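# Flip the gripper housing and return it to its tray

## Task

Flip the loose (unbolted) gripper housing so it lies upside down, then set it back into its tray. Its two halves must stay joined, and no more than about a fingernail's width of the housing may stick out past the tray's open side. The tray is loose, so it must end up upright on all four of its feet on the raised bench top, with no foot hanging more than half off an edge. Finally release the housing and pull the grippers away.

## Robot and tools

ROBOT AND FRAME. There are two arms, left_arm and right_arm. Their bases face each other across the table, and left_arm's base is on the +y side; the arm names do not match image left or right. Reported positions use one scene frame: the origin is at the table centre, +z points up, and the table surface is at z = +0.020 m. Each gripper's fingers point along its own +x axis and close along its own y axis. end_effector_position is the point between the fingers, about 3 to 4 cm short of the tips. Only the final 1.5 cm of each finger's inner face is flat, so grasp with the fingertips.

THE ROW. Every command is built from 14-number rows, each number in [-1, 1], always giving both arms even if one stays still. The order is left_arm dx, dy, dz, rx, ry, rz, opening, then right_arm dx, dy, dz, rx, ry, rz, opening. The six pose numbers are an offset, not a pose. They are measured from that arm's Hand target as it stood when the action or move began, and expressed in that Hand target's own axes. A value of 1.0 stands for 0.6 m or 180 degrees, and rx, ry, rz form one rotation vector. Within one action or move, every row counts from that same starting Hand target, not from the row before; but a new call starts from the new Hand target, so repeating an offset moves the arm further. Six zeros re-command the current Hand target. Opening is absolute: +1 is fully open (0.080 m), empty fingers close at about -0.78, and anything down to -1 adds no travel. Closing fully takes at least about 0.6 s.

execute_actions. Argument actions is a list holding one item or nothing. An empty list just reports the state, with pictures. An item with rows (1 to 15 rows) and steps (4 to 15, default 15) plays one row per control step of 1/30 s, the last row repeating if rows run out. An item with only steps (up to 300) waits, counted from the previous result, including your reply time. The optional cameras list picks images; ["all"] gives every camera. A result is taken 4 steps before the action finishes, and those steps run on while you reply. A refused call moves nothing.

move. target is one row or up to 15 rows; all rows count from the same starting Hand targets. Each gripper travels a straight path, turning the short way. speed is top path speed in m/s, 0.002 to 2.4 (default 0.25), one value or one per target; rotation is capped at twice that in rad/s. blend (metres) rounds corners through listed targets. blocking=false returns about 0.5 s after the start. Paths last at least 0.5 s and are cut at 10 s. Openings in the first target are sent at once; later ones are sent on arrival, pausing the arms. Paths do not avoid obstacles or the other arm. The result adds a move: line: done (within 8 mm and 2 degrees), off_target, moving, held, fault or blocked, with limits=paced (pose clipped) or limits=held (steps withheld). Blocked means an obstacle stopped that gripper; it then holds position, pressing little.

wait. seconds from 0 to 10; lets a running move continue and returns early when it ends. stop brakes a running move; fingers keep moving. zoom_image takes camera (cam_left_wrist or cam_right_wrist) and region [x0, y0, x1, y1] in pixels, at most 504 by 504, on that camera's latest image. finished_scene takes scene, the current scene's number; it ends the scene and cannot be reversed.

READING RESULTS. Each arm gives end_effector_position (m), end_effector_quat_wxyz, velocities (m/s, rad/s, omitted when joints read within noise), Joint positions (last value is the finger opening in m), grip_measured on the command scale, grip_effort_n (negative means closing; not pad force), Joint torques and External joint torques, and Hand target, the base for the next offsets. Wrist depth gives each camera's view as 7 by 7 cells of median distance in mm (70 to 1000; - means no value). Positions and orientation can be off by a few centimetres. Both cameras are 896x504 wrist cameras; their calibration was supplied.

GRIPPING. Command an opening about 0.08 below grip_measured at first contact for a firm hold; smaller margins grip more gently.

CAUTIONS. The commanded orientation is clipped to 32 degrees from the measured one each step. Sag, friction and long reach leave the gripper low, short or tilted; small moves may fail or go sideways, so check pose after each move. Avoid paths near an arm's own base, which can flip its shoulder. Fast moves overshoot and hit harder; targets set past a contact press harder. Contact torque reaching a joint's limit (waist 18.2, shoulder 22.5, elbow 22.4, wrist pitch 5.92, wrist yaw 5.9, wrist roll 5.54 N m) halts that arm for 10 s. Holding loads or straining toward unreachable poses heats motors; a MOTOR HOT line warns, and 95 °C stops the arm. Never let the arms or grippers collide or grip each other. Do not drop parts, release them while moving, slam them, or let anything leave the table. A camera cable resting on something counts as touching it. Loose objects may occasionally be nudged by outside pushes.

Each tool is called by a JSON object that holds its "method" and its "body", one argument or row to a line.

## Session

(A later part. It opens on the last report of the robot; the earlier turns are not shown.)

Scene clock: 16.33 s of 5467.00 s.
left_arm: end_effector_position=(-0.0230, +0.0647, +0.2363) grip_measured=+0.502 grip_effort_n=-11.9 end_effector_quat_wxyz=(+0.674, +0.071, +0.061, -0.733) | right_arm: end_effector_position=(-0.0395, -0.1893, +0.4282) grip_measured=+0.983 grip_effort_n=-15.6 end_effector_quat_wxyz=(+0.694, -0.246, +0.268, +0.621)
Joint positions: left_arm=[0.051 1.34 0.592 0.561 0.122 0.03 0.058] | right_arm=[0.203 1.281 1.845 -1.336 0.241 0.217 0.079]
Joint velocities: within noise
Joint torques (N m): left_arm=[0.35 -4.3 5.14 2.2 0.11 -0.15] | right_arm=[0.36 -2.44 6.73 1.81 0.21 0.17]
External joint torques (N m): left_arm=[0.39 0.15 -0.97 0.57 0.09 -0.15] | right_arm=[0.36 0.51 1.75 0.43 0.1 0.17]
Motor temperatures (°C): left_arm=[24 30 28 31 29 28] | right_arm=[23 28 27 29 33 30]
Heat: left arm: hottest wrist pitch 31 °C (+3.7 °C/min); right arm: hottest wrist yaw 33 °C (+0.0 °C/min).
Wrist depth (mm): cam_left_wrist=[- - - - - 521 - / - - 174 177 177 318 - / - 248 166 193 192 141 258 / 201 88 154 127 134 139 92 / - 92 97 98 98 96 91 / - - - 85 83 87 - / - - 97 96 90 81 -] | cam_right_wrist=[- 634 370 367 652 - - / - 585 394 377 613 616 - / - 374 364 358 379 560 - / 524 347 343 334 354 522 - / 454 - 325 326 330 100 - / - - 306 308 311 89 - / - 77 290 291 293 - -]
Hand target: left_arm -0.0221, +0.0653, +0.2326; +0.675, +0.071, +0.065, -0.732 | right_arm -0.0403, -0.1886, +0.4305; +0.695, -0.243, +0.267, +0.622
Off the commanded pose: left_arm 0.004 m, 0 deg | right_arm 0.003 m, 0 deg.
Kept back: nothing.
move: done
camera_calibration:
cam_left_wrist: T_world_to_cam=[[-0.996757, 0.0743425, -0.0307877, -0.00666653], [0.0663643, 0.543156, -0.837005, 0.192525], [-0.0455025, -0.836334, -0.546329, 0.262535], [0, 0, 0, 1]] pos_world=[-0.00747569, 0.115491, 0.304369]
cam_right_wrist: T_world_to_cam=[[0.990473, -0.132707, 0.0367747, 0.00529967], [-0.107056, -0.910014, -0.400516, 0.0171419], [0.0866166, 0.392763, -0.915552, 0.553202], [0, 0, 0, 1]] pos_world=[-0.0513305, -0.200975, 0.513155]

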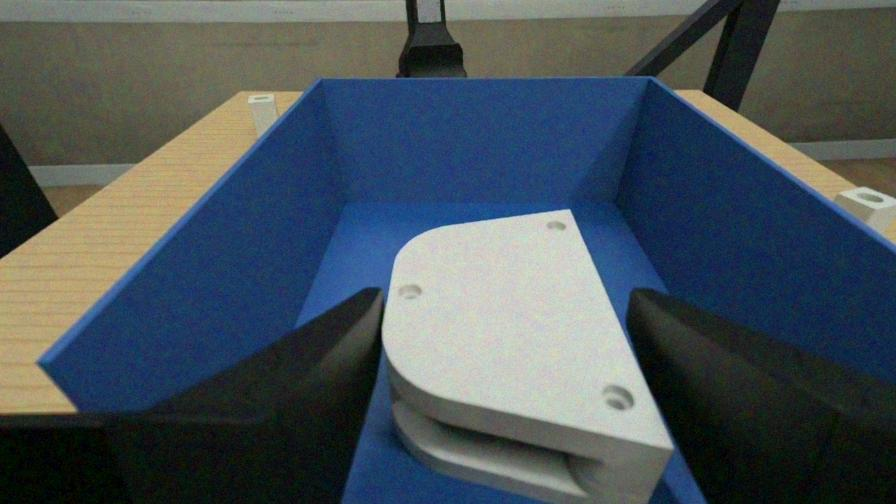

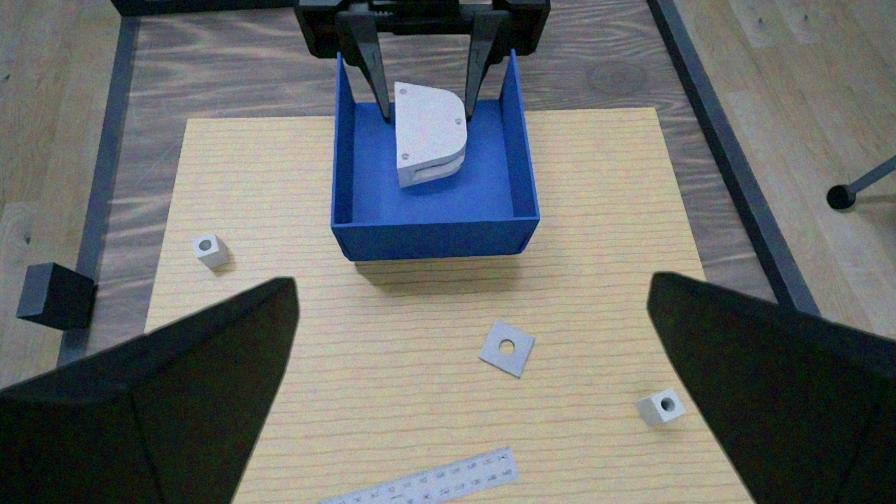

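{"method": "move", "body": {
  "target": [0.003,0,-0.0157,0,0,0,0.5,0,0,0,0,0,0,0.98],
  "speed": 0.06,
  "cameras": []
}}

Scene clock: 17.50 s of 5467.00 s.
left_arm: end_effector_position=(-0.0230, +0.0647, +0.2266) grip_measured=+0.502 grip_effort_n=-11.9 end_effector_quat_wxyz=(+0.674, +0.071, +0.060, -0.733) | right_arm: end_effector_position=(-0.0395, -0.1893, +0.4282) grip_measured=+0.983 grip_effort_n=-16.0 end_effector_quat_wxyz=(+0.694, -0.246, +0.268, +0.621)
Joint positions: left_arm=[0.051 1.366 0.566 0.613 0.122 0.03 0.058] | right_arm=[0.203 1.281 1.845 -1.336 0.241 0.217 0.079]
Joint velocities: within noise
Joint torques (N m): left_arm=[0.35 -4.4 5 2.22 0.11 -0.15] | right_arm=[0.38 -2.44 6.73 1.81 0.21 0.17]
External joint torques (N m): left_arm=[0.32 0.08 -0.96 0.6 0.1 -0.16] | right_arm=[0.37 0.48 1.73 0.41 0.1 0.17]
Motor temperatures (°C): left_arm=[24 30 28 31 29 28] | right_arm=[23 28 27 29 33 30]
Heat: left arm: hottest wrist pitch 31 °C (+3.4 °C/min); right arm: hottest wrist yaw 33 °C (+0.0 °C/min).
Wrist depth (mm): cam_left_wrist=[- - - 506 - 510 - / - - 168 176 177 143 - / - 88 165 186 185 140 97 / - 86 145 104 104 138 88 / - 91 97 85 88 87 91 / - - - 91 - - - / - - 87 90 87 79 -] | cam_right_wrist=[- 632 366 374 651 - - / - 587 392 376 608 618 - / - 374 366 355 380 556 - / 527 346 344 335 352 524 - / 451 - 325 327 332 100 - / - - 307 308 310 90 - / - 77 290 291 295 - -]
Hand target: left_arm -0.0221, +0.0653, +0.2230; +0.675, +0.071, +0.065, -0.732 | right_arm -0.0403, -0.1886, +0.4305; +0.695, -0.243, +0.267, +0.622
Off the commanded pose: left_arm 0.004 m, 0 deg | right_arm 0.003 m, 0 deg.
Kept back: nothing.
move: done
No camera images: "cameras" was empty.

{"method": "move", "body": {
  "target": [0.0013,0,-0.0066,0,0,0,0.5,0,0,0,0,0,0,0.98],
  "speed": 0.05
}}

{"method": "zoom_image", "body": {
  "camera": "cam_right_wrist",
  "region": [310, 40, 560, 270]
}}

Scene clock: 18.43 s of 5467.00 s.
left_arm: end_effector_position=(-0.0230, +0.0646, +0.2226) grip_measured=+0.502 grip_effort_n=-11.9 end_effector_quat_wxyz=(+0.674, +0.071, +0.060, -0.733) | right_arm: end_effector_position=(-0.0395, -0.1893, +0.4282) grip_measured=+0.983 grip_effort_n=-16.5 end_effector_quat_wxyz=(+0.694, -0.246, +0.268, +0.621)
Joint positions: left_arm=[0.051 1.378 0.555 0.635 0.122 0.03 0.058] | right_arm=[0.203 1.281 1.845 -1.336 0.241 0.217 0.079]
Joint velocities: within noise
Joint torques (N m): left_arm=[0.36 -4.34 4.89 2.22 0.1 -0.15] | right_arm=[0.38 -2.42 6.73 1.81 0.21 0.17]
External joint torques (N m): left_arm=[0.41 0.15 -0.97 0.6 0.08 -0.16] | right_arm=[0.36 0.42 1.78 0.41 0.1 0.17]
Motor temperatures (°C): left_arm=[24 30 28 31 29 28] | right_arm=[23 28 27 29 33 30]
Heat: left arm: hottest wrist pitch 31 °C (+3.3 °C/min); right arm: hottest wrist yaw 33 °C (+0.0 °C/min).
Wrist depth (mm): cam_left_wrist=[- - - 494 - 502 - / - 110 166 176 176 141 - / - 87 164 186 177 139 92 / - 86 142 102 98 132 87 / - 91 97 - 82 87 90 / - - - 92 - - - / - - 84 88 83 - -] | cam_right_wrist=[- 632 381 373 647 - - / - 587 394 376 609 623 - / - 374 363 356 378 551 - / 520 348 342 335 352 521 - / 453 - 326 329 330 100 - / - - 306 308 311 89 - / - 77 290 291 293 - -]
Hand target: left_arm -0.0221, +0.0653, +0.2190; +0.675, +0.071, +0.065, -0.732 | right_arm -0.0403, -0.1886, +0.4305; +0.695, -0.243, +0.267, +0.622
Off the commanded pose: left_arm 0.004 m, 0 deg | right_arm 0.003 m, 0 deg.
Kept back: nothing.
move: done
camera_calibration:
cam_left_wrist: T_world_to_cam=[[-0.996773, 0.0742388, -0.0305369, -0.0071485], [0.0660647, 0.542569, -0.837409, 0.181236], [-0.0455999, -0.836724, -0.545723, 0.25492], [0, 0, 0, 1]] pos_world=[-0.00747445, 0.115495, 0.290666]
cam_right_wrist: T_world_to_cam=[[0.990473, -0.132707, 0.0367747, 0.00529967], [-0.107056, -0.910014, -0.400516, 0.0171419], [0.0866166, 0.392763, -0.915552, 0.553202], [0, 0, 0, 1]] pos_world=[-0.0513305, -0.200975, 0.513155]

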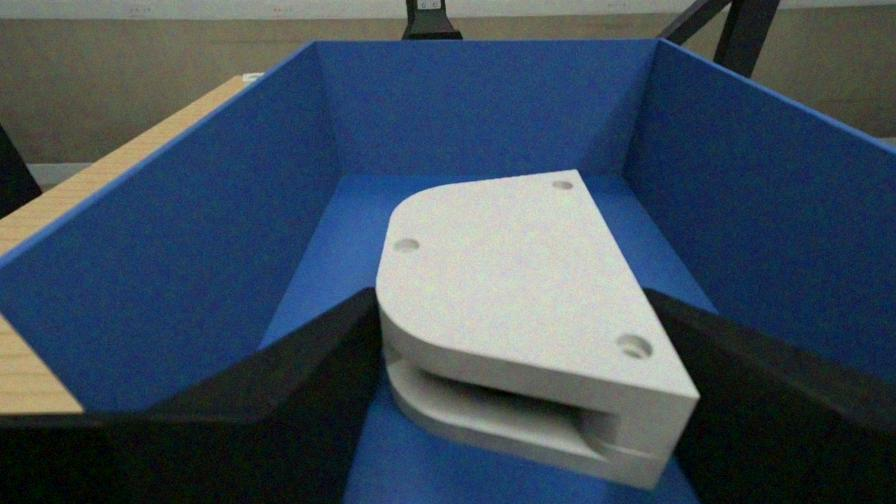

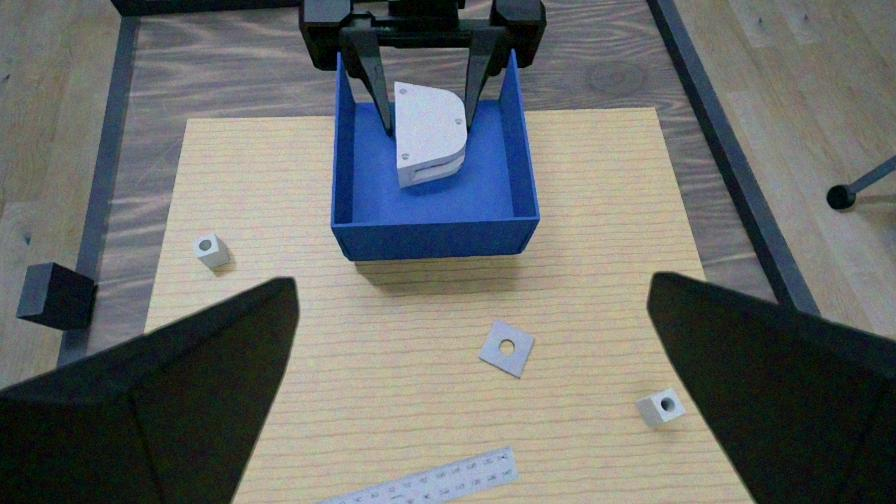

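Scaled by 2.016.

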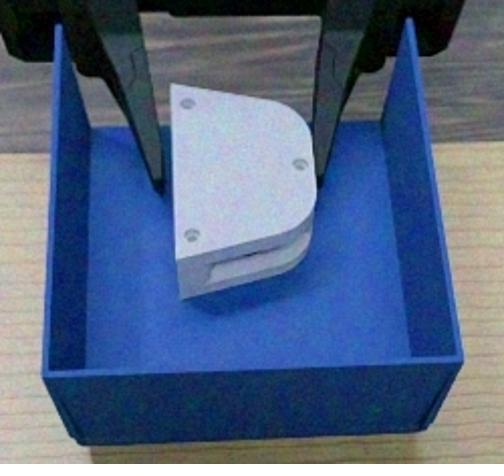

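{"method": "move", "body": {
  "target": [0,0,0,0,0,0,0.37,0,0,0,0,0,0,0.98],
  "cameras": []
}}

{"method": "move", "body": {
  "target": [0,0,0,0,0,0,0.22,0,0,0,0,0,0,0.98],
  "cameras": []
}}

{"method": "move", "body": {
  "target": [-0.0038,0,0.0327,0,0,0,0.22,0,0,0,0,0,0,0.98],
  "speed": 0.1
}}

{"method": "zoom_image", "body": {
  "camera": "cam_right_wrist",
  "region": [310, 40, 560, 270]
}}

Scene clock: 19.17 s of 5467.00 s.
left_arm: end_effector_position=(-0.0229, +0.0646, +0.2226) grip_measured=+0.375 grip_effort_n=-25.8 end_effector_quat_wxyz=(+0.675, +0.070, +0.060, -0.732) | right_arm: end_effector_position=(-0.0395, -0.1893, +0.4282) grip_measured=+0.983 grip_effort_n=-16.0 end_effector_quat_wxyz=(+0.694, -0.246, +0.268, +0.621)
Joint positions: left_arm=[0.052 1.378 0.555 0.636 0.122 0.03 0.052] | right_arm=[0.203 1.281 1.845 -1.336 0.241 0.217 0.079]
Joint velocities: within noise
Joint torques (N m): left_arm=[0.33 -4.35 4.93 2.19 0.1 -0.16] | right_arm=[0.37 -2.43 6.72 1.82 0.21 0.17]
External joint torques (N m): left_arm=[0.35 0.17 -0.97 0.57 0.09 -0.17] | right_arm=[0.39 0.38 1.77 0.42 0.09 0.17]
Motor temperatures (°C): left_arm=[24 29 28 31 29 28] | right_arm=[23 28 27 29 33 30]
Heat: left arm: hottest wrist pitch 31 °C (+3.1 °C/min); right arm: hottest wrist yaw 33 °C (+0.0 °C/min).
Wrist depth (mm): cam_left_wrist=[- - - 494 - 505 - / - 110 166 176 176 141 - / - 87 163 186 176 140 93 / - 86 142 102 98 132 88 / - 91 115 77 82 105 91 / - - - 93 - - - / - - - 88 84 - -] | cam_right_wrist=[- 636 383 374 645 - - / - 591 391 361 609 625 - / - 376 365 356 375 555 - / 520 348 343 335 355 524 - / 458 - 326 329 331 100 - / - - 305 309 310 89 - / - 77 290 289 294 - -]
Hand target: left_arm -0.0221, +0.0653, +0.2191; +0.675, +0.070, +0.065, -0.732 | right_arm -0.0403, -0.1886, +0.4305; +0.695, -0.243, +0.267, +0.622
Off the commanded pose: left_arm 0.004 m, 1 deg | right_arm 0.003 m, 0 deg.
Kept back: nothing.
move: done
No camera images: "cameras" was empty.

Scene clock: 19.67 s of 5467.00 s.
left_arm: end_effector_position=(-0.0229, +0.0646, +0.2227) grip_measured=+0.328 grip_effort_n=-83.5 end_effector_quat_wxyz=(+0.675, +0.070, +0.060, -0.732) | right_arm: end_effector_position=(-0.0395, -0.1893, +0.4282) grip_measured=+0.983 grip_effort_n=-15.6 end_effector_quat_wxyz=(+0.694, -0.246, +0.268, +0.621)
Joint positions: left_arm=[0.052 1.378 0.555 0.636 0.122 0.03 0.05] | right_arm=[0.203 1.281 1.845 -1.336 0.241 0.217 0.079]
Joint velocities: within noise
Joint torques (N m): left_arm=[0.28 -4.36 4.92 2.18 0.1 -0.14] | right_arm=[0.37 -2.43 6.73 1.82 0.21 0.18]
External joint torques (N m): left_arm=[0.26 0.16 -0.96 0.56 0.09 -0.14] | right_arm=[0.4 0.38 1.77 0.4 0.1 0.17]
Motor temperatures (°C): left_arm=[24 29 28 32 29 28] | right_arm=[23 28 27 29 33 30]
Heat: left arm: hottest wrist pitch 32 °C (+6.1 °C/min); right arm: hottest wrist yaw 33 °C (+0.0 °C/min).
Wrist depth (mm): cam_left_wrist=[- - - 492 - 502 - / - 110 166 176 176 141 - / - 87 164 186 177 140 93 / - 86 142 103 98 132 87 / - 91 115 77 83 105 91 / - - - 93 87 - - / - - - 88 84 - -] | cam_right_wrist=[- 635 383 376 652 - - / - 583 392 360 610 617 - / - 375 366 356 380 557 - / 522 349 341 334 353 525 - / 454 - 326 327 331 100 - / - - 307 309 311 89 - / - 77 288 290 293 - -]
Hand target: left_arm -0.0221, +0.0653, +0.2191; +0.675, +0.070, +0.065, -0.732 | right_arm -0.0403, -0.1886, +0.4305; +0.695, -0.243, +0.267, +0.622
Off the commanded pose: left_arm 0.004 m, 1 deg | right_arm 0.003 m, 0 deg.
Kept back: nothing.
move: done
No camera images: "cameras" was empty.

Scene clock: 20.37 s of 5467.00 s.
left_arm: end_effector_position=(-0.0229, +0.0658, +0.2261) grip_measured=+0.328 grip_effort_n=-83.5 end_effector_quat_wxyz=(+0.673, +0.082, +0.074, -0.731) | right_arm: end_effector_position=(-0.0395, -0.1893, +0.4282) grip_measured=+0.983 grip_effort_n=-16.0 end_effector_quat_wxyz=(+0.694, -0.246, +0.268, +0.621)
Joint positions: left_arm=[0.052 1.349 0.586 0.539 0.122 0.029 0.05] | right_arm=[0.203 1.281 1.845 -1.336 0.241 0.217 0.079]
Joint velocities: within noise
Joint torques (N m): left_arm=[0.24 -6.56 8.36 1.85 0.06 -0.13] | right_arm=[0.38 -2.42 6.71 1.81 0.21 0.18]
External joint torques (N m): left_arm=[0.27 -2.12 2.31 0.24 0.04 -0.13] | right_arm=[0.36 0.42 1.75 0.42 0.11 0.17]
Motor temperatures (°C): left_arm=[24 29 28 32 29 28] | right_arm=[23 28 28 29 33 30]
Heat: left arm: hottest wrist pitch 32 °C (+5.9 °C/min); right arm: hottest wrist yaw 33 °C (+0.0 °C/min).
Wrist depth (mm): cam_left_wrist=[- - - 168 168 504 - / - 110 166 177 177 132 - / - 87 164 185 179 139 93 / - 86 142 103 98 134 88 / - 91 116 77 83 105 90 / - - - 93 86 - - / - - - 89 85 - -] | cam_right_wrist=[- 632 369 374 651 - - / - 591 394 360 606 622 - / - 373 368 357 376 556 - / 522 350 343 336 354 525 - / 453 - 324 328 331 100 - / - - 305 308 309 89 - / - 77 289 292 294 - -]
Hand target: left_arm -0.0222, +0.0638, +0.2387; +0.675, +0.071, +0.065, -0.732 | right_arm -0.0403, -0.1886, +0.4305; +0.695, -0.243, +0.267, +0.622
Off the commanded pose: left_arm 0.013 m, 2 deg | right_arm 0.003 m, 0 deg.
Kept back: nothing.
move: off_target (left_arm)
camera_calibration:
cam_left_wrist: T_world_to_cam=[[-0.996866, 0.0747721, -0.0258482, -0.00813381], [0.0641597, 0.572915, -0.8171, 0.176827], [-0.0462875, -0.816197, -0.575916, 0.263296], [0, 0, 0, 1]] pos_world=[-0.00726616, 0.114203, 0.295912]
cam_right_wrist: T_world_to_cam=[[0.990473, -0.132707, 0.0367747, 0.00529967], [-0.107056, -0.910014, -0.400516, 0.0171419], [0.0866166, 0.392763, -0.915552, 0.553202], [0, 0, 0, 1]] pos_world=[-0.0513305, -0.200975, 0.513155]

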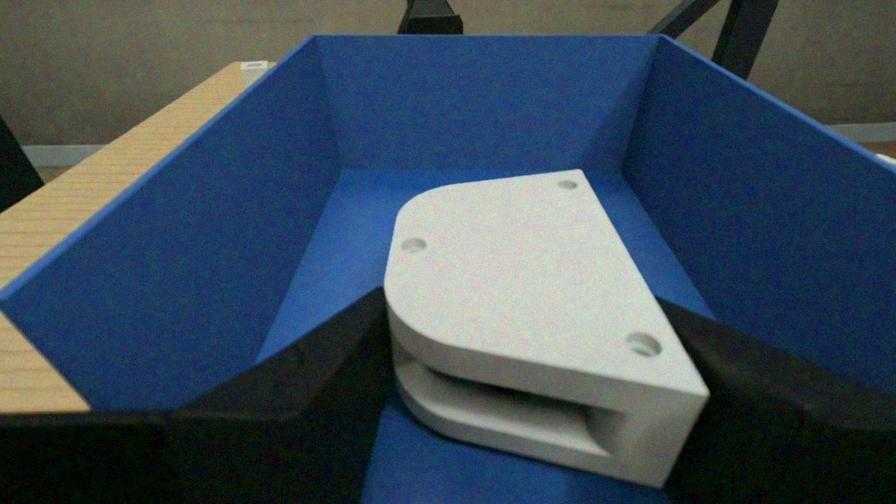

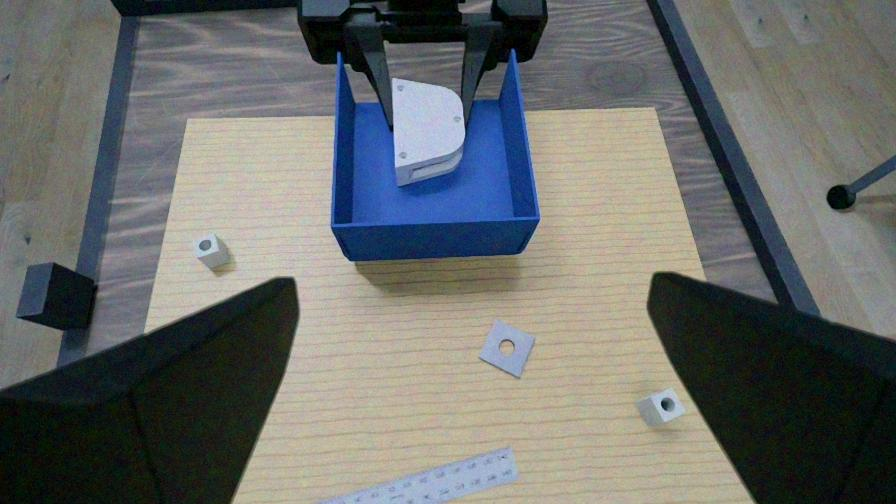

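Scaled by 2.016.

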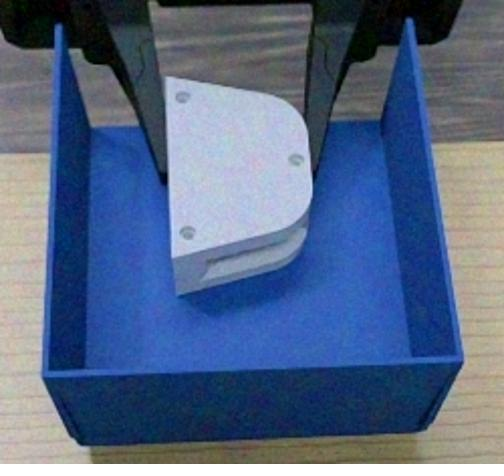

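{"method": "move", "body": {
  "target": [
    [-0.0158,0,0.0817,0,0,0,0.22,0,0,0,0,0,0,0.98],
    [-0.0953,0,0.1427,0,0,0,0.22,0,0,0,0,0,0,0.98]
  ],
  "speed": 0.25
}}

{"method": "zoom_image", "body": {
  "camera": "cam_right_wrist",
  "region": [310, 10, 560, 240]
}}

Scene clock: 21.67 s of 5467.00 s.
left_arm: end_effector_position=(-0.0198, +0.1030, +0.3245) grip_measured=+0.328 grip_effort_n=-83.5 end_effector_quat_wxyz=(+0.674, +0.077, +0.073, -0.731) | right_arm: end_effector_position=(-0.0395, -0.1893, +0.4282) grip_measured=+0.983 grip_effort_n=-16.0 end_effector_quat_wxyz=(+0.694, -0.246, +0.268, +0.621)
Joint positions: left_arm=[0.074 1.06 0.811 0.033 0.144 0.029 0.05] | right_arm=[0.203 1.281 1.845 -1.336 0.241 0.217 0.079]
Joint velocities: within noise
Joint torques (N m): left_arm=[0.36 -4.44 8.68 1.91 0.11 0.01] | right_arm=[0.38 -2.44 6.72 1.82 0.21 0.18]
External joint torques (N m): left_arm=[0.38 -1.29 1.98 0.26 0.09 0.01] | right_arm=[0.38 0.31 1.83 0.43 0.11 0.17]
Motor temperatures (°C): left_arm=[24 29 28 32 29 28] | right_arm=[23 28 28 29 33 30]
Heat: left arm: hottest wrist pitch 32 °C (+5.5 °C/min); right arm: hottest wrist yaw 33 °C (+0.0 °C/min).
Wrist depth (mm): cam_left_wrist=[- - - - - - - / - - - - - - - / - - 427 429 429 - - / - 531 333 103 98 348 - / - 284 96 77 83 269 - / 418 - - 92 87 - - / - - - 185 180 - -] | cam_right_wrist=[- 630 641 639 651 - - / - 592 393 388 610 617 - / - 373 364 360 377 551 - / 527 350 343 335 353 529 - / 454 - 325 328 330 100 - / - - 306 309 310 89 - / - 77 290 291 295 - -]
Hand target: left_arm -0.0190, +0.1035, +0.3337; +0.675, +0.070, +0.065, -0.732 | right_arm -0.0403, -0.1886, +0.4305; +0.695, -0.243, +0.267, +0.622
Off the commanded pose: left_arm 0.009 m, 1 deg | right_arm 0.003 m, 0 deg.
Kept back: nothing.
move: off_target (left_arm)
camera_calibration:
cam_left_wrist: T_world_to_cam=[[-0.997052, 0.0735685, -0.0218158, -0.0064199], [0.0597485, 0.565912, -0.822298, 0.238124], [-0.0481495, -0.821177, -0.568639, 0.348565], [0, 0, 0, 1]] pos_world=[-0.00384529, 0.151949, 0.393876]
cam_right_wrist: T_world_to_cam=[[0.990473, -0.132707, 0.0367747, 0.00529967], [-0.107056, -0.910014, -0.400516, 0.0171419], [0.0866166, 0.392763, -0.915552, 0.553202], [0, 0, 0, 1]] pos_world=[-0.0513305, -0.200975, 0.513155]

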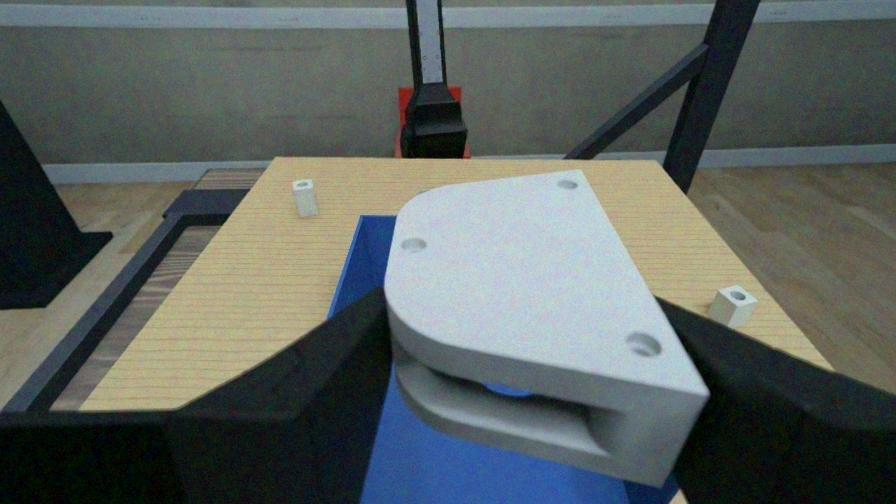

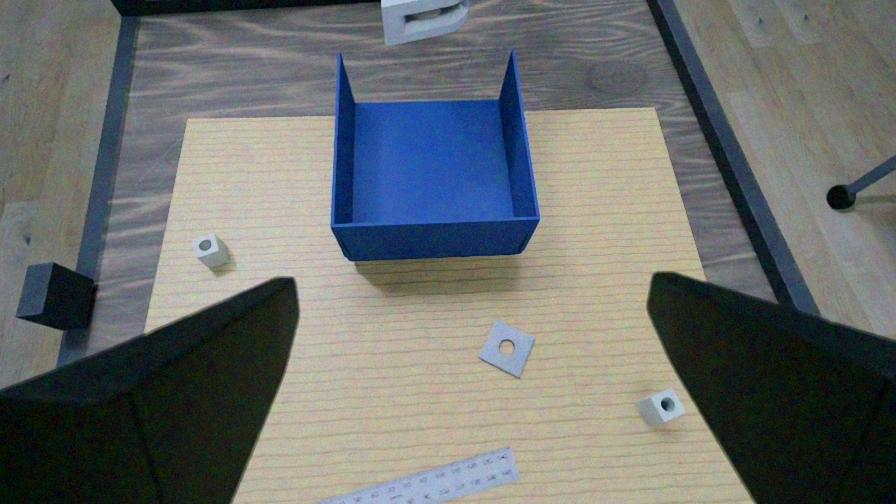

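Scaled by 2.016.

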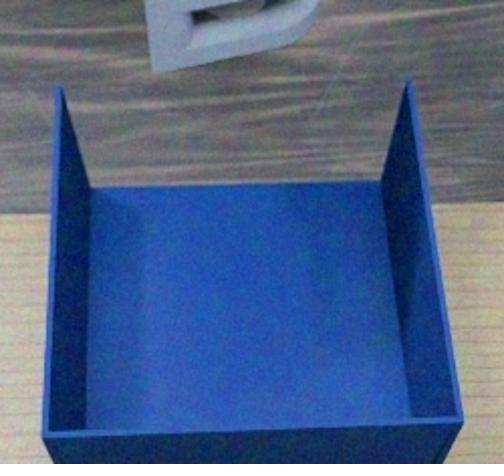

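{"method": "move", "body": {
  "target": [
    [-0.02,0,0.025,0.491,0,0.095,0.22,0,0,0,0,0,0,0.98],
    [-0.02,0,0.025,0.982,0,0.19,0.22,0,0,0,0,0,0,0.98]
  ],
  "speed": 0.6
}}

{"method": "zoom_image", "body": {
  "camera": "cam_right_wrist",
  "region": [310, 0, 560, 230]
}}

Scene clock: 25.40 s of 5467.00 s.
left_arm: end_effector_position=(-0.0190, +0.1126, +0.3531) grip_measured=+0.328 grip_effort_n=-83.5 end_effector_quat_wxyz=(+0.073, +0.674, -0.732, +0.063) | right_arm: end_effector_position=(-0.0395, -0.1893, +0.4282) grip_measured=+0.983 grip_effort_n=-16.0 end_effector_quat_wxyz=(+0.694, -0.246, +0.268, +0.621)
Joint positions: left_arm=[0.081 1.046 0.566 0.676 0.151 3.106 0.05] | right_arm=[0.203 1.281 1.845 -1.336 0.241 0.217 0.079]
Joint velocities: within noise
Joint torques (N m): left_arm=[0.34 -2.89 5.66 2.18 0.11 0.19] | right_arm=[0.38 -2.42 6.72 1.82 0.21 0.17]
External joint torques (N m): left_arm=[0.35 -0.08 -0.82 0.66 0.13 0.2] | right_arm=[0.36 0.46 1.76 0.43 0.1 0.17]
Motor temperatures (°C): left_arm=[24 29 29 32 29 28] | right_arm=[23 28 28 30 33 30]
Heat: left arm: hottest wrist pitch 32 °C (+4.7 °C/min); right arm: hottest wrist yaw 33 °C (+0.0 °C/min).
Wrist depth (mm): cam_left_wrist=[- - - - - - - / - - - - - - - / - - - 365 - - - / - - 758 103 98 - - / - - - 77 83 - - / - - - 92 86 - - / - - - - 88 - -] | cam_right_wrist=[- 638 645 648 652 - - / - 588 393 386 610 620 - / - 375 366 360 379 551 - / 521 349 342 336 354 523 - / 454 - 327 329 331 100 - / - - 306 310 313 89 - / - 77 290 291 294 - -]
Hand target: left_arm -0.0184, +0.1124, +0.3507; +0.070, +0.675, -0.732, +0.065 | right_arm -0.0403, -0.1886, +0.4305; +0.695, -0.243, +0.267, +0.622
Off the commanded pose: left_arm 0.003 m, 0 deg | right_arm 0.003 m, 0 deg.
Kept back: nothing.
move: done
camera_calibration:
cam_left_wrist: T_world_to_cam=[[0.995649, -0.0912936, 0.0186436, 0.0364357], [0.0349413, 0.551299, 0.833575, -0.327283], [-0.0863784, -0.829298, 0.552091, -0.0227674], [0, 0, 0, 1]] pos_world=[-0.0268081, 0.164876, 0.284705]
cam_right_wrist: T_world_to_cam=[[0.990473, -0.132707, 0.0367747, 0.00529967], [-0.107056, -0.910014, -0.400516, 0.0171419], [0.0866166, 0.392763, -0.915552, 0.553202], [0, 0, 0, 1]] pos_world=[-0.0513305, -0.200975, 0.513155]

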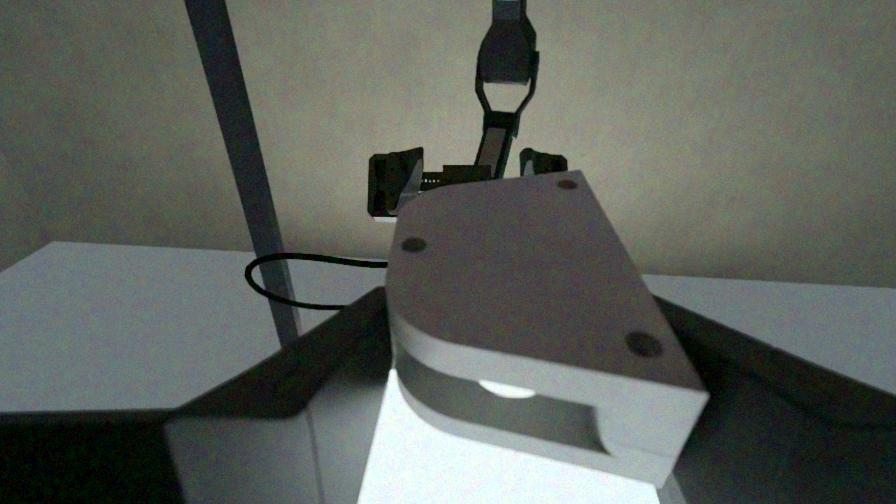

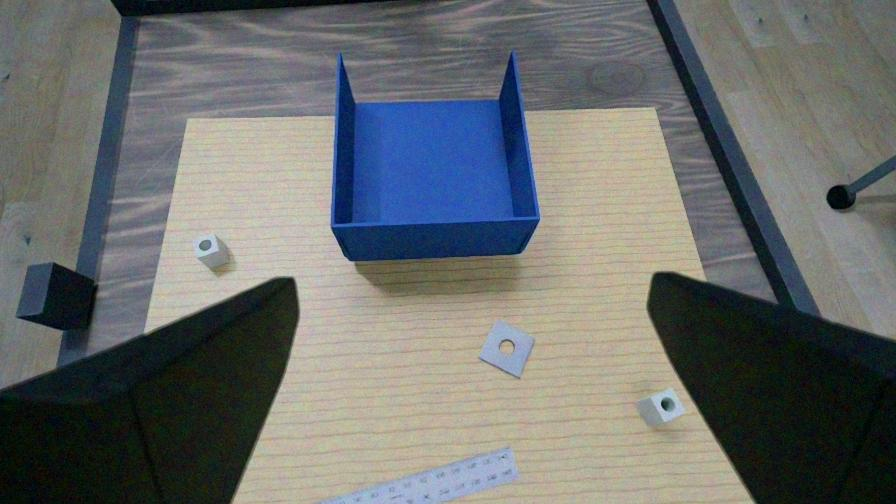

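Scaled by 2.016.

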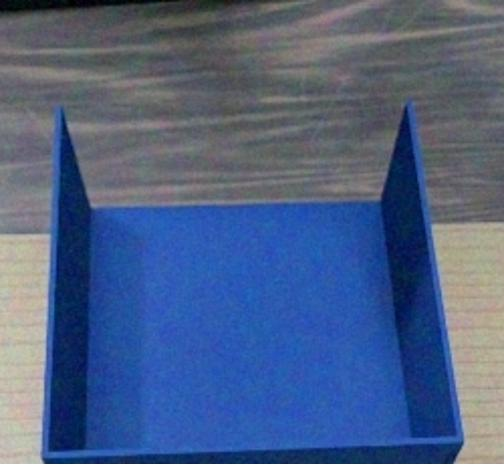

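{"method": "move", "body": {
  "target": [
    [0.071,0,0.087,0,0,0,0.22,0,0,0,0,0,0,0.98],
    [0.0505,0,0.1935,0,0,0,0.22,0,0,0,0,0,0,0.98]
  ],
  "speed": [0.25,0.12]
}}

{"method": "zoom_image", "body": {
  "camera": "cam_right_wrist",
  "region": [310, 30, 560, 260]
}}

Scene clock: 27.10 s of 5467.00 s.
left_arm: end_effector_position=(-0.0216, +0.0604, +0.2442) grip_measured=+0.328 grip_effort_n=-83.5 end_effector_quat_wxyz=(+0.071, +0.675, -0.732, +0.064) | right_arm: end_effector_position=(-0.0395, -0.1893, +0.4282) grip_measured=+0.983 grip_effort_n=-16.0 end_effector_quat_wxyz=(+0.694, -0.246, +0.268, +0.621)
Joint positions: left_arm=[0.056 1.631 0.451 1.373 0.125 3.114 0.05] | right_arm=[0.203 1.281 1.845 -1.336 0.241 0.217 0.079]
Joint velocities: within noise
Joint torques (N m): left_arm=[-0.14 -4.85 3.73 2.2 -0.07 0.16] | right_arm=[0.37 -2.43 6.72 1.81 0.21 0.17]
External joint torques (N m): left_arm=[-0.13 0.2 -0.89 0.66 -0.06 0.17] | right_arm=[0.35 0.42 1.76 0.41 0.11 0.17]
Motor temperatures (°C): left_arm=[24 29 29 33 29 28] | right_arm=[23 28 28 30 33 30]
Heat: left arm: hottest wrist pitch 33 °C (+6.6 °C/min); right arm: hottest wrist yaw 33 °C (+0.0 °C/min).
Wrist depth (mm): cam_left_wrist=[- - - - - - - / - - - - - - - / - - - - - - - / - 92 133 98 93 115 - / - 93 - 77 83 80 - / - 76 - 92 87 - - / - - - - 88 - -] | cam_right_wrist=[- 633 364 369 652 - - / - 588 389 320 605 624 - / - 375 365 356 378 557 - / 523 348 342 334 354 524 - / 451 - 327 329 329 101 - / - - 306 308 311 90 - / - 77 290 291 294 - -]
Hand target: left_arm -0.0225, +0.0608, +0.2423; +0.069, +0.675, -0.732, +0.065 | right_arm -0.0403, -0.1886, +0.4305; +0.695, -0.243, +0.267, +0.622
Off the commanded pose: left_arm 0.002 m, 0 deg | right_arm 0.003 m, 0 deg.
Kept back: nothing.
move: done
camera_calibration:
cam_left_wrist: T_world_to_cam=[[0.995725, -0.0899714, 0.02089, 0.0356396], [0.0322418, 0.550514, 0.834203, -0.207832], [-0.0865547, -0.829964, 0.551061, -0.00595152], [0, 0, 0, 1]] pos_world=[-0.0293014, 0.112682, 0.17591]
cam_right_wrist: T_world_to_cam=[[0.990473, -0.132707, 0.0367747, 0.00529967], [-0.107056, -0.910014, -0.400516, 0.0171419], [0.0866166, 0.392763, -0.915552, 0.553202], [0, 0, 0, 1]] pos_world=[-0.0513305, -0.200975, 0.513155]

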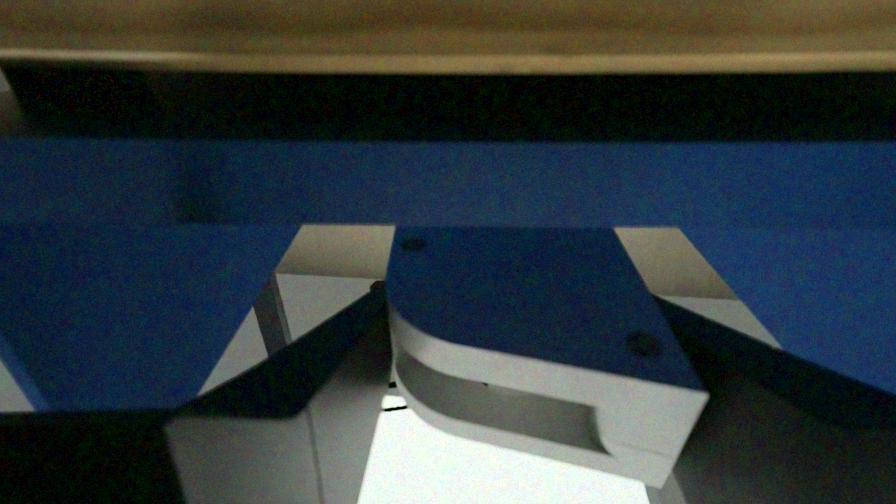

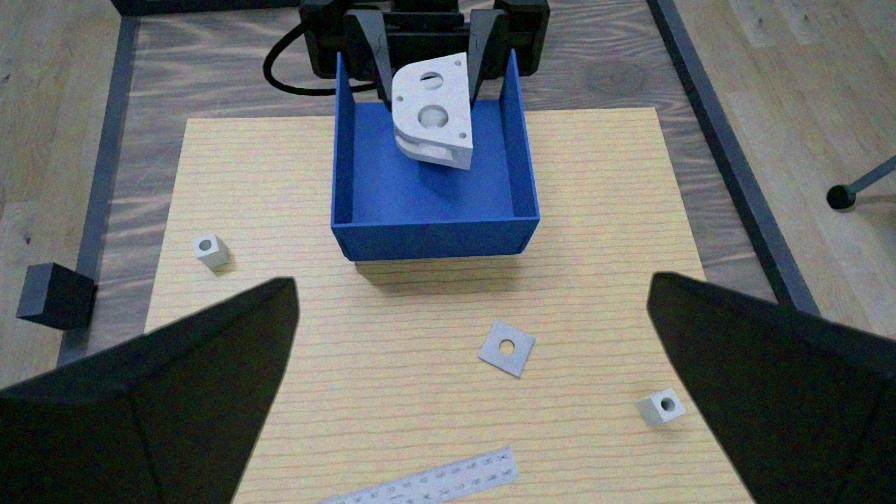

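Scaled by 2.016.

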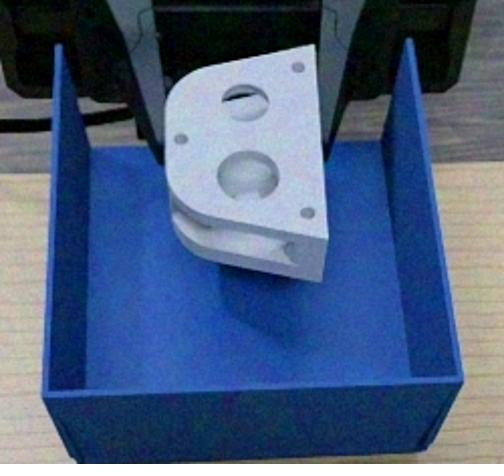

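{"method": "move", "body": {
  "target": [-0.004,0,0.0205,0,0,0,0.22,0,0,0,0,0,0,0.98],
  "speed": 0.06,
  "cameras": []
}}

{"method": "move", "body": {
  "target": [-0.0008,0,0.0041,0,0,0,0.22,0,0,0,0,0,0,0.98],
  "speed": 0.03
}}

{"method": "zoom_image", "body": {
  "camera": "cam_right_wrist",
  "region": [310, 30, 560, 260]
}}

Scene clock: 28.07 s of 5467.00 s.
left_arm: end_effector_position=(-0.0215, +0.0602, +0.2318) grip_measured=+0.328 grip_effort_n=-83.5 end_effector_quat_wxyz=(+0.072, +0.675, -0.732, +0.064) | right_arm: end_effector_position=(-0.0395, -0.1893, +0.4282) grip_measured=+0.983 grip_effort_n=-16.0 end_effector_quat_wxyz=(+0.694, -0.246, +0.268, +0.621)
Joint positions: left_arm=[0.056 1.694 0.436 1.452 0.125 3.114 0.05] | right_arm=[0.203 1.281 1.845 -1.336 0.241 0.217 0.079]
Joint velocities: within noise
Joint torques (N m): left_arm=[-0.21 -4.96 3.39 2.19 -0.07 0.16] | right_arm=[0.36 -2.43 6.72 1.82 0.21 0.17]
External joint torques (N m): left_arm=[-0.19 0.17 -0.87 0.67 -0.06 0.16] | right_arm=[0.35 0.44 1.75 0.41 0.11 0.17]
Motor temperatures (°C): left_arm=[24 29 29 33 29 28] | right_arm=[23 28 29 30 33 30]
Heat: left arm: hottest wrist pitch 33 °C (+6.4 °C/min); right arm: hottest wrist yaw 33 °C (+0.0 °C/min).
Wrist depth (mm): cam_left_wrist=[- - - - - - - / - - - - - - - / - - - - - - - / - - - - - - - / - 86 - - - - - / - - - 92 87 - - / - - - - 88 - -] | cam_right_wrist=[- 643 367 380 647 - - / - 593 388 340 609 619 - / - 372 362 355 377 555 - / 523 349 343 334 353 521 - / 457 - 326 327 331 101 - / - - 308 309 311 89 - / - 77 290 291 294 - -]
Hand target: left_arm -0.0225, +0.0609, +0.2298; +0.069, +0.675, -0.732, +0.065 | right_arm -0.0403, -0.1886, +0.4305; +0.695, -0.243, +0.267, +0.622
Off the commanded pose: left_arm 0.002 m, 0 deg | right_arm 0.003 m, 0 deg.
Kept back: nothing.
move: done
No camera images: "cameras" was empty.

Scene clock: 28.77 s of 5467.00 s.
left_arm: end_effector_position=(-0.0215, +0.0601, +0.2295) grip_measured=+0.328 grip_effort_n=-83.5 end_effector_quat_wxyz=(+0.072, +0.675, -0.732, +0.064) | right_arm: end_effector_position=(-0.0395, -0.1893, +0.4282) grip_measured=+0.983 grip_effort_n=-15.6 end_effector_quat_wxyz=(+0.694, -0.246, +0.268, +0.621)
Joint positions: left_arm=[0.056 1.707 0.433 1.469 0.125 3.114 0.05] | right_arm=[0.203 1.281 1.845 -1.336 0.241 0.217 0.079]
Joint velocities: within noise
Joint torques (N m): left_arm=[-0.2 -5.09 3.25 2.2 -0.07 0.15] | right_arm=[0.37 -2.42 6.73 1.81 0.21 0.17]
External joint torques (N m): left_arm=[-0.2 -0.03 -0.88 0.72 -0.06 0.16] | right_arm=[0.37 0.53 1.75 0.44 0.1 0.17]
Motor temperatures (°C): left_arm=[24 29 29 33 29 28] | right_arm=[23 28 29 30 33 30]
Heat: left arm: hottest wrist pitch 33 °C (+6.3 °C/min); right arm: hottest wrist yaw 33 °C (+0.0 °C/min).
Wrist depth (mm): cam_left_wrist=[- - - - - - - / - - - - - - - / - - - - - - - / - - - - - - - / - - - - - - - / - - - 92 87 - - / - - - - 88 - -] | cam_right_wrist=[- 637 377 380 649 - - / - 592 387 341 607 623 - / - 373 364 356 379 557 - / 522 348 343 334 353 522 - / 454 - 326 328 331 101 - / - - 306 308 311 89 - / - 77 290 291 294 - -]
Hand target: left_arm -0.0225, +0.0608, +0.2274; +0.070, +0.675, -0.732, +0.065 | right_arm -0.0403, -0.1886, +0.4305; +0.695, -0.243, +0.267, +0.622
Off the commanded pose: left_arm 0.003 m, 0 deg | right_arm 0.003 m, 0 deg.
Kept back: nothing.
move: done
camera_calibration:
cam_left_wrist: T_world_to_cam=[[0.995716, -0.0900228, 0.0210874, 0.0357946], [0.032243, 0.551834, 0.833331, -0.195322], [-0.0866554, -0.829081, 0.552373, 0.00164723], [0, 0, 0, 1]] pos_world=[-0.0292008, 0.112373, 0.161103]
cam_right_wrist: T_world_to_cam=[[0.990473, -0.132707, 0.0367747, 0.00529967], [-0.107056, -0.910014, -0.400516, 0.0171419], [0.0866166, 0.392763, -0.915552, 0.553202], [0, 0, 0, 1]] pos_world=[-0.0513305, -0.200975, 0.513155]

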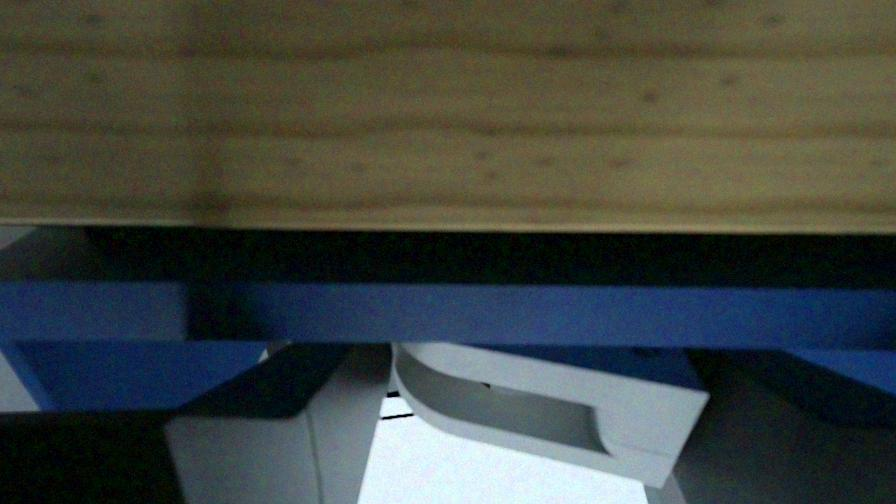

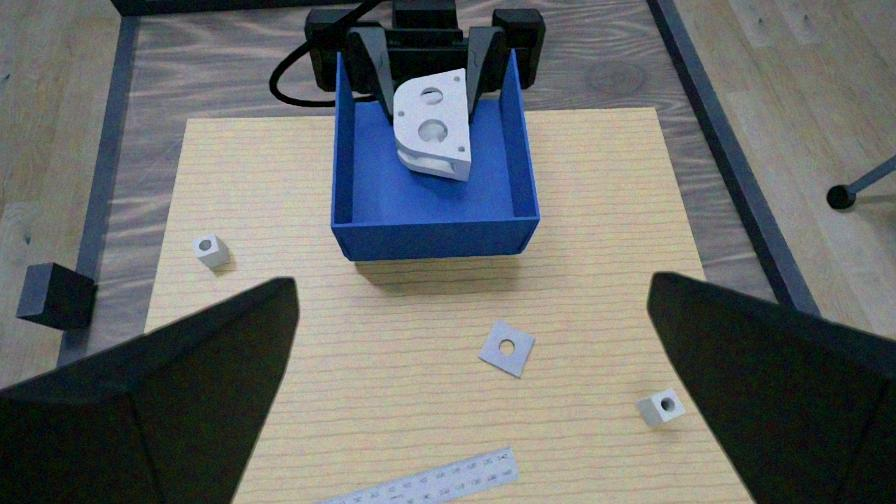

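Scaled by 2.016.

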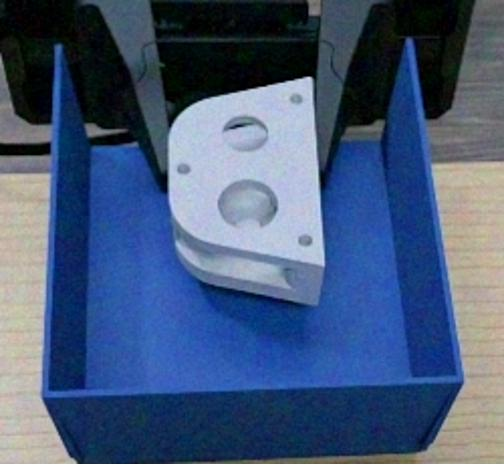

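{"method": "move", "body": {
  "target": [-0.0005,0,0.0026,0,0,0,0.22,0,0,0,0,0,0,0.98],
  "speed": 0.03,
  "cameras": []
}}

{"method": "move", "body": {
  "target": [-0.0005,0,0.0026,0,0,0,0.22,0,0,0,0,0,0,0.98],
  "speed": 0.03,
  "cameras": []
}}

Scene clock: 29.70 s of 5467.00 s.
left_arm: end_effector_position=(-0.0215, +0.0601, +0.2278) grip_measured=+0.328 grip_effort_n=-83.5 end_effector_quat_wxyz=(+0.072, +0.675, -0.732, +0.064) | right_arm: end_effector_position=(-0.0395, -0.1893, +0.4282) grip_measured=+0.983 grip_effort_n=-16.0 end_effector_quat_wxyz=(+0.694, -0.246, +0.268, +0.621)
Joint positions: left_arm=[0.056 1.716 0.432 1.479 0.125 3.114 0.05] | right_arm=[0.203 1.281 1.845 -1.336 0.241 0.217 0.079]
Joint velocities: within noise
Joint torques (N m): left_arm=[-0.21 -5.02 3.19 2.18 -0.07 0.16] | right_arm=[0.37 -2.43 6.72 1.82 0.21 0.17]
External joint torques (N m): left_arm=[-0.2 0.2 -0.99 0.65 -0.05 0.17] | right_arm=[0.36 0.45 1.74 0.41 0.1 0.17]
Motor temperatures (°C): left_arm=[24 29 29 33 29 28] | right_arm=[23 28 29 30 33 30]
Heat: left arm: hottest wrist pitch 33 °C (+6.1 °C/min); right arm: hottest wrist yaw 33 °C (+0.0 °C/min).
Wrist depth (mm): cam_left_wrist=[- - - - - - - / - - - - - - - / - - - - - - - / - - - - - - - / - - - - - - - / - - - 92 87 - - / - - - - 88 - -] | cam_right_wrist=[- 639 379 383 650 - - / - 588 390 343 599 623 - / - 376 364 354 378 557 - / 520 350 342 334 354 527 - / 453 - 326 327 330 100 - / - - 305 308 312 89 - / - 77 289 291 294 - -]
Hand target: left_arm -0.0225, +0.0609, +0.2258; +0.070, +0.675, -0.732, +0.065 | right_arm -0.0403, -0.1886, +0.4305; +0.695, -0.243, +0.267, +0.622
Off the commanded pose: left_arm 0.002 m, 0 deg | right_arm 0.003 m, 0 deg.
Kept back: nothing.
move: done
No camera images: "cameras" was empty.

Scene clock: 30.40 s of 5467.00 s.
left_arm: end_effector_position=(-0.0215, +0.0601, +0.2261) grip_measured=+0.328 grip_effort_n=-83.5 end_effector_quat_wxyz=(+0.072, +0.675, -0.732, +0.064) | right_arm: end_effector_position=(-0.0395, -0.1893, +0.4282) grip_measured=+0.983 grip_effort_n=-16.0 end_effector_quat_wxyz=(+0.694, -0.246, +0.268, +0.621)
Joint positions: left_arm=[0.056 1.724 0.43 1.489 0.125 3.114 0.05] | right_arm=[0.203 1.281 1.845 -1.336 0.241 0.217 0.079]
Joint velocities: within noise
Joint torques (N m): left_arm=[-0.2 -5.07 3.16 2.2 -0.07 0.16] | right_arm=[0.38 -2.43 6.73 1.82 0.21 0.17]
External joint torques (N m): left_arm=[-0.16 0.12 -0.93 0.68 -0.05 0.16] | right_arm=[0.39 0.51 1.74 0.43 0.1 0.17]
Motor temperatures (°C): left_arm=[24 29 29 33 29 28] | right_arm=[23 28 29 30 33 30]
Heat: left arm: hottest wrist pitch 33 °C (+5.9 °C/min); right arm: hottest wrist yaw 33 °C (+0.0 °C/min).
Wrist depth (mm): cam_left_wrist=[- - - - - - - / - - - - - - - / - - - - - - - / - - - - - - - / - - - - - - - / - - - 92 87 - - / - - - - 88 - -] | cam_right_wrist=[- 634 381 380 650 - - / - 593 387 348 608 617 - / - 374 364 355 376 554 - / 523 347 342 334 354 526 - / 455 - 324 328 332 100 - / - - 304 309 310 89 - / - 77 291 292 294 - -]
Hand target: left_arm -0.0225, +0.0608, +0.2241; +0.069, +0.675, -0.732, +0.065 | right_arm -0.0403, -0.1886, +0.4305; +0.695, -0.243, +0.267, +0.622
Off the commanded pose: left_arm 0.002 m, 0 deg | right_arm 0.003 m, 0 deg.
Kept back: nothing.
move: done
No camera images: "cameras" was empty.


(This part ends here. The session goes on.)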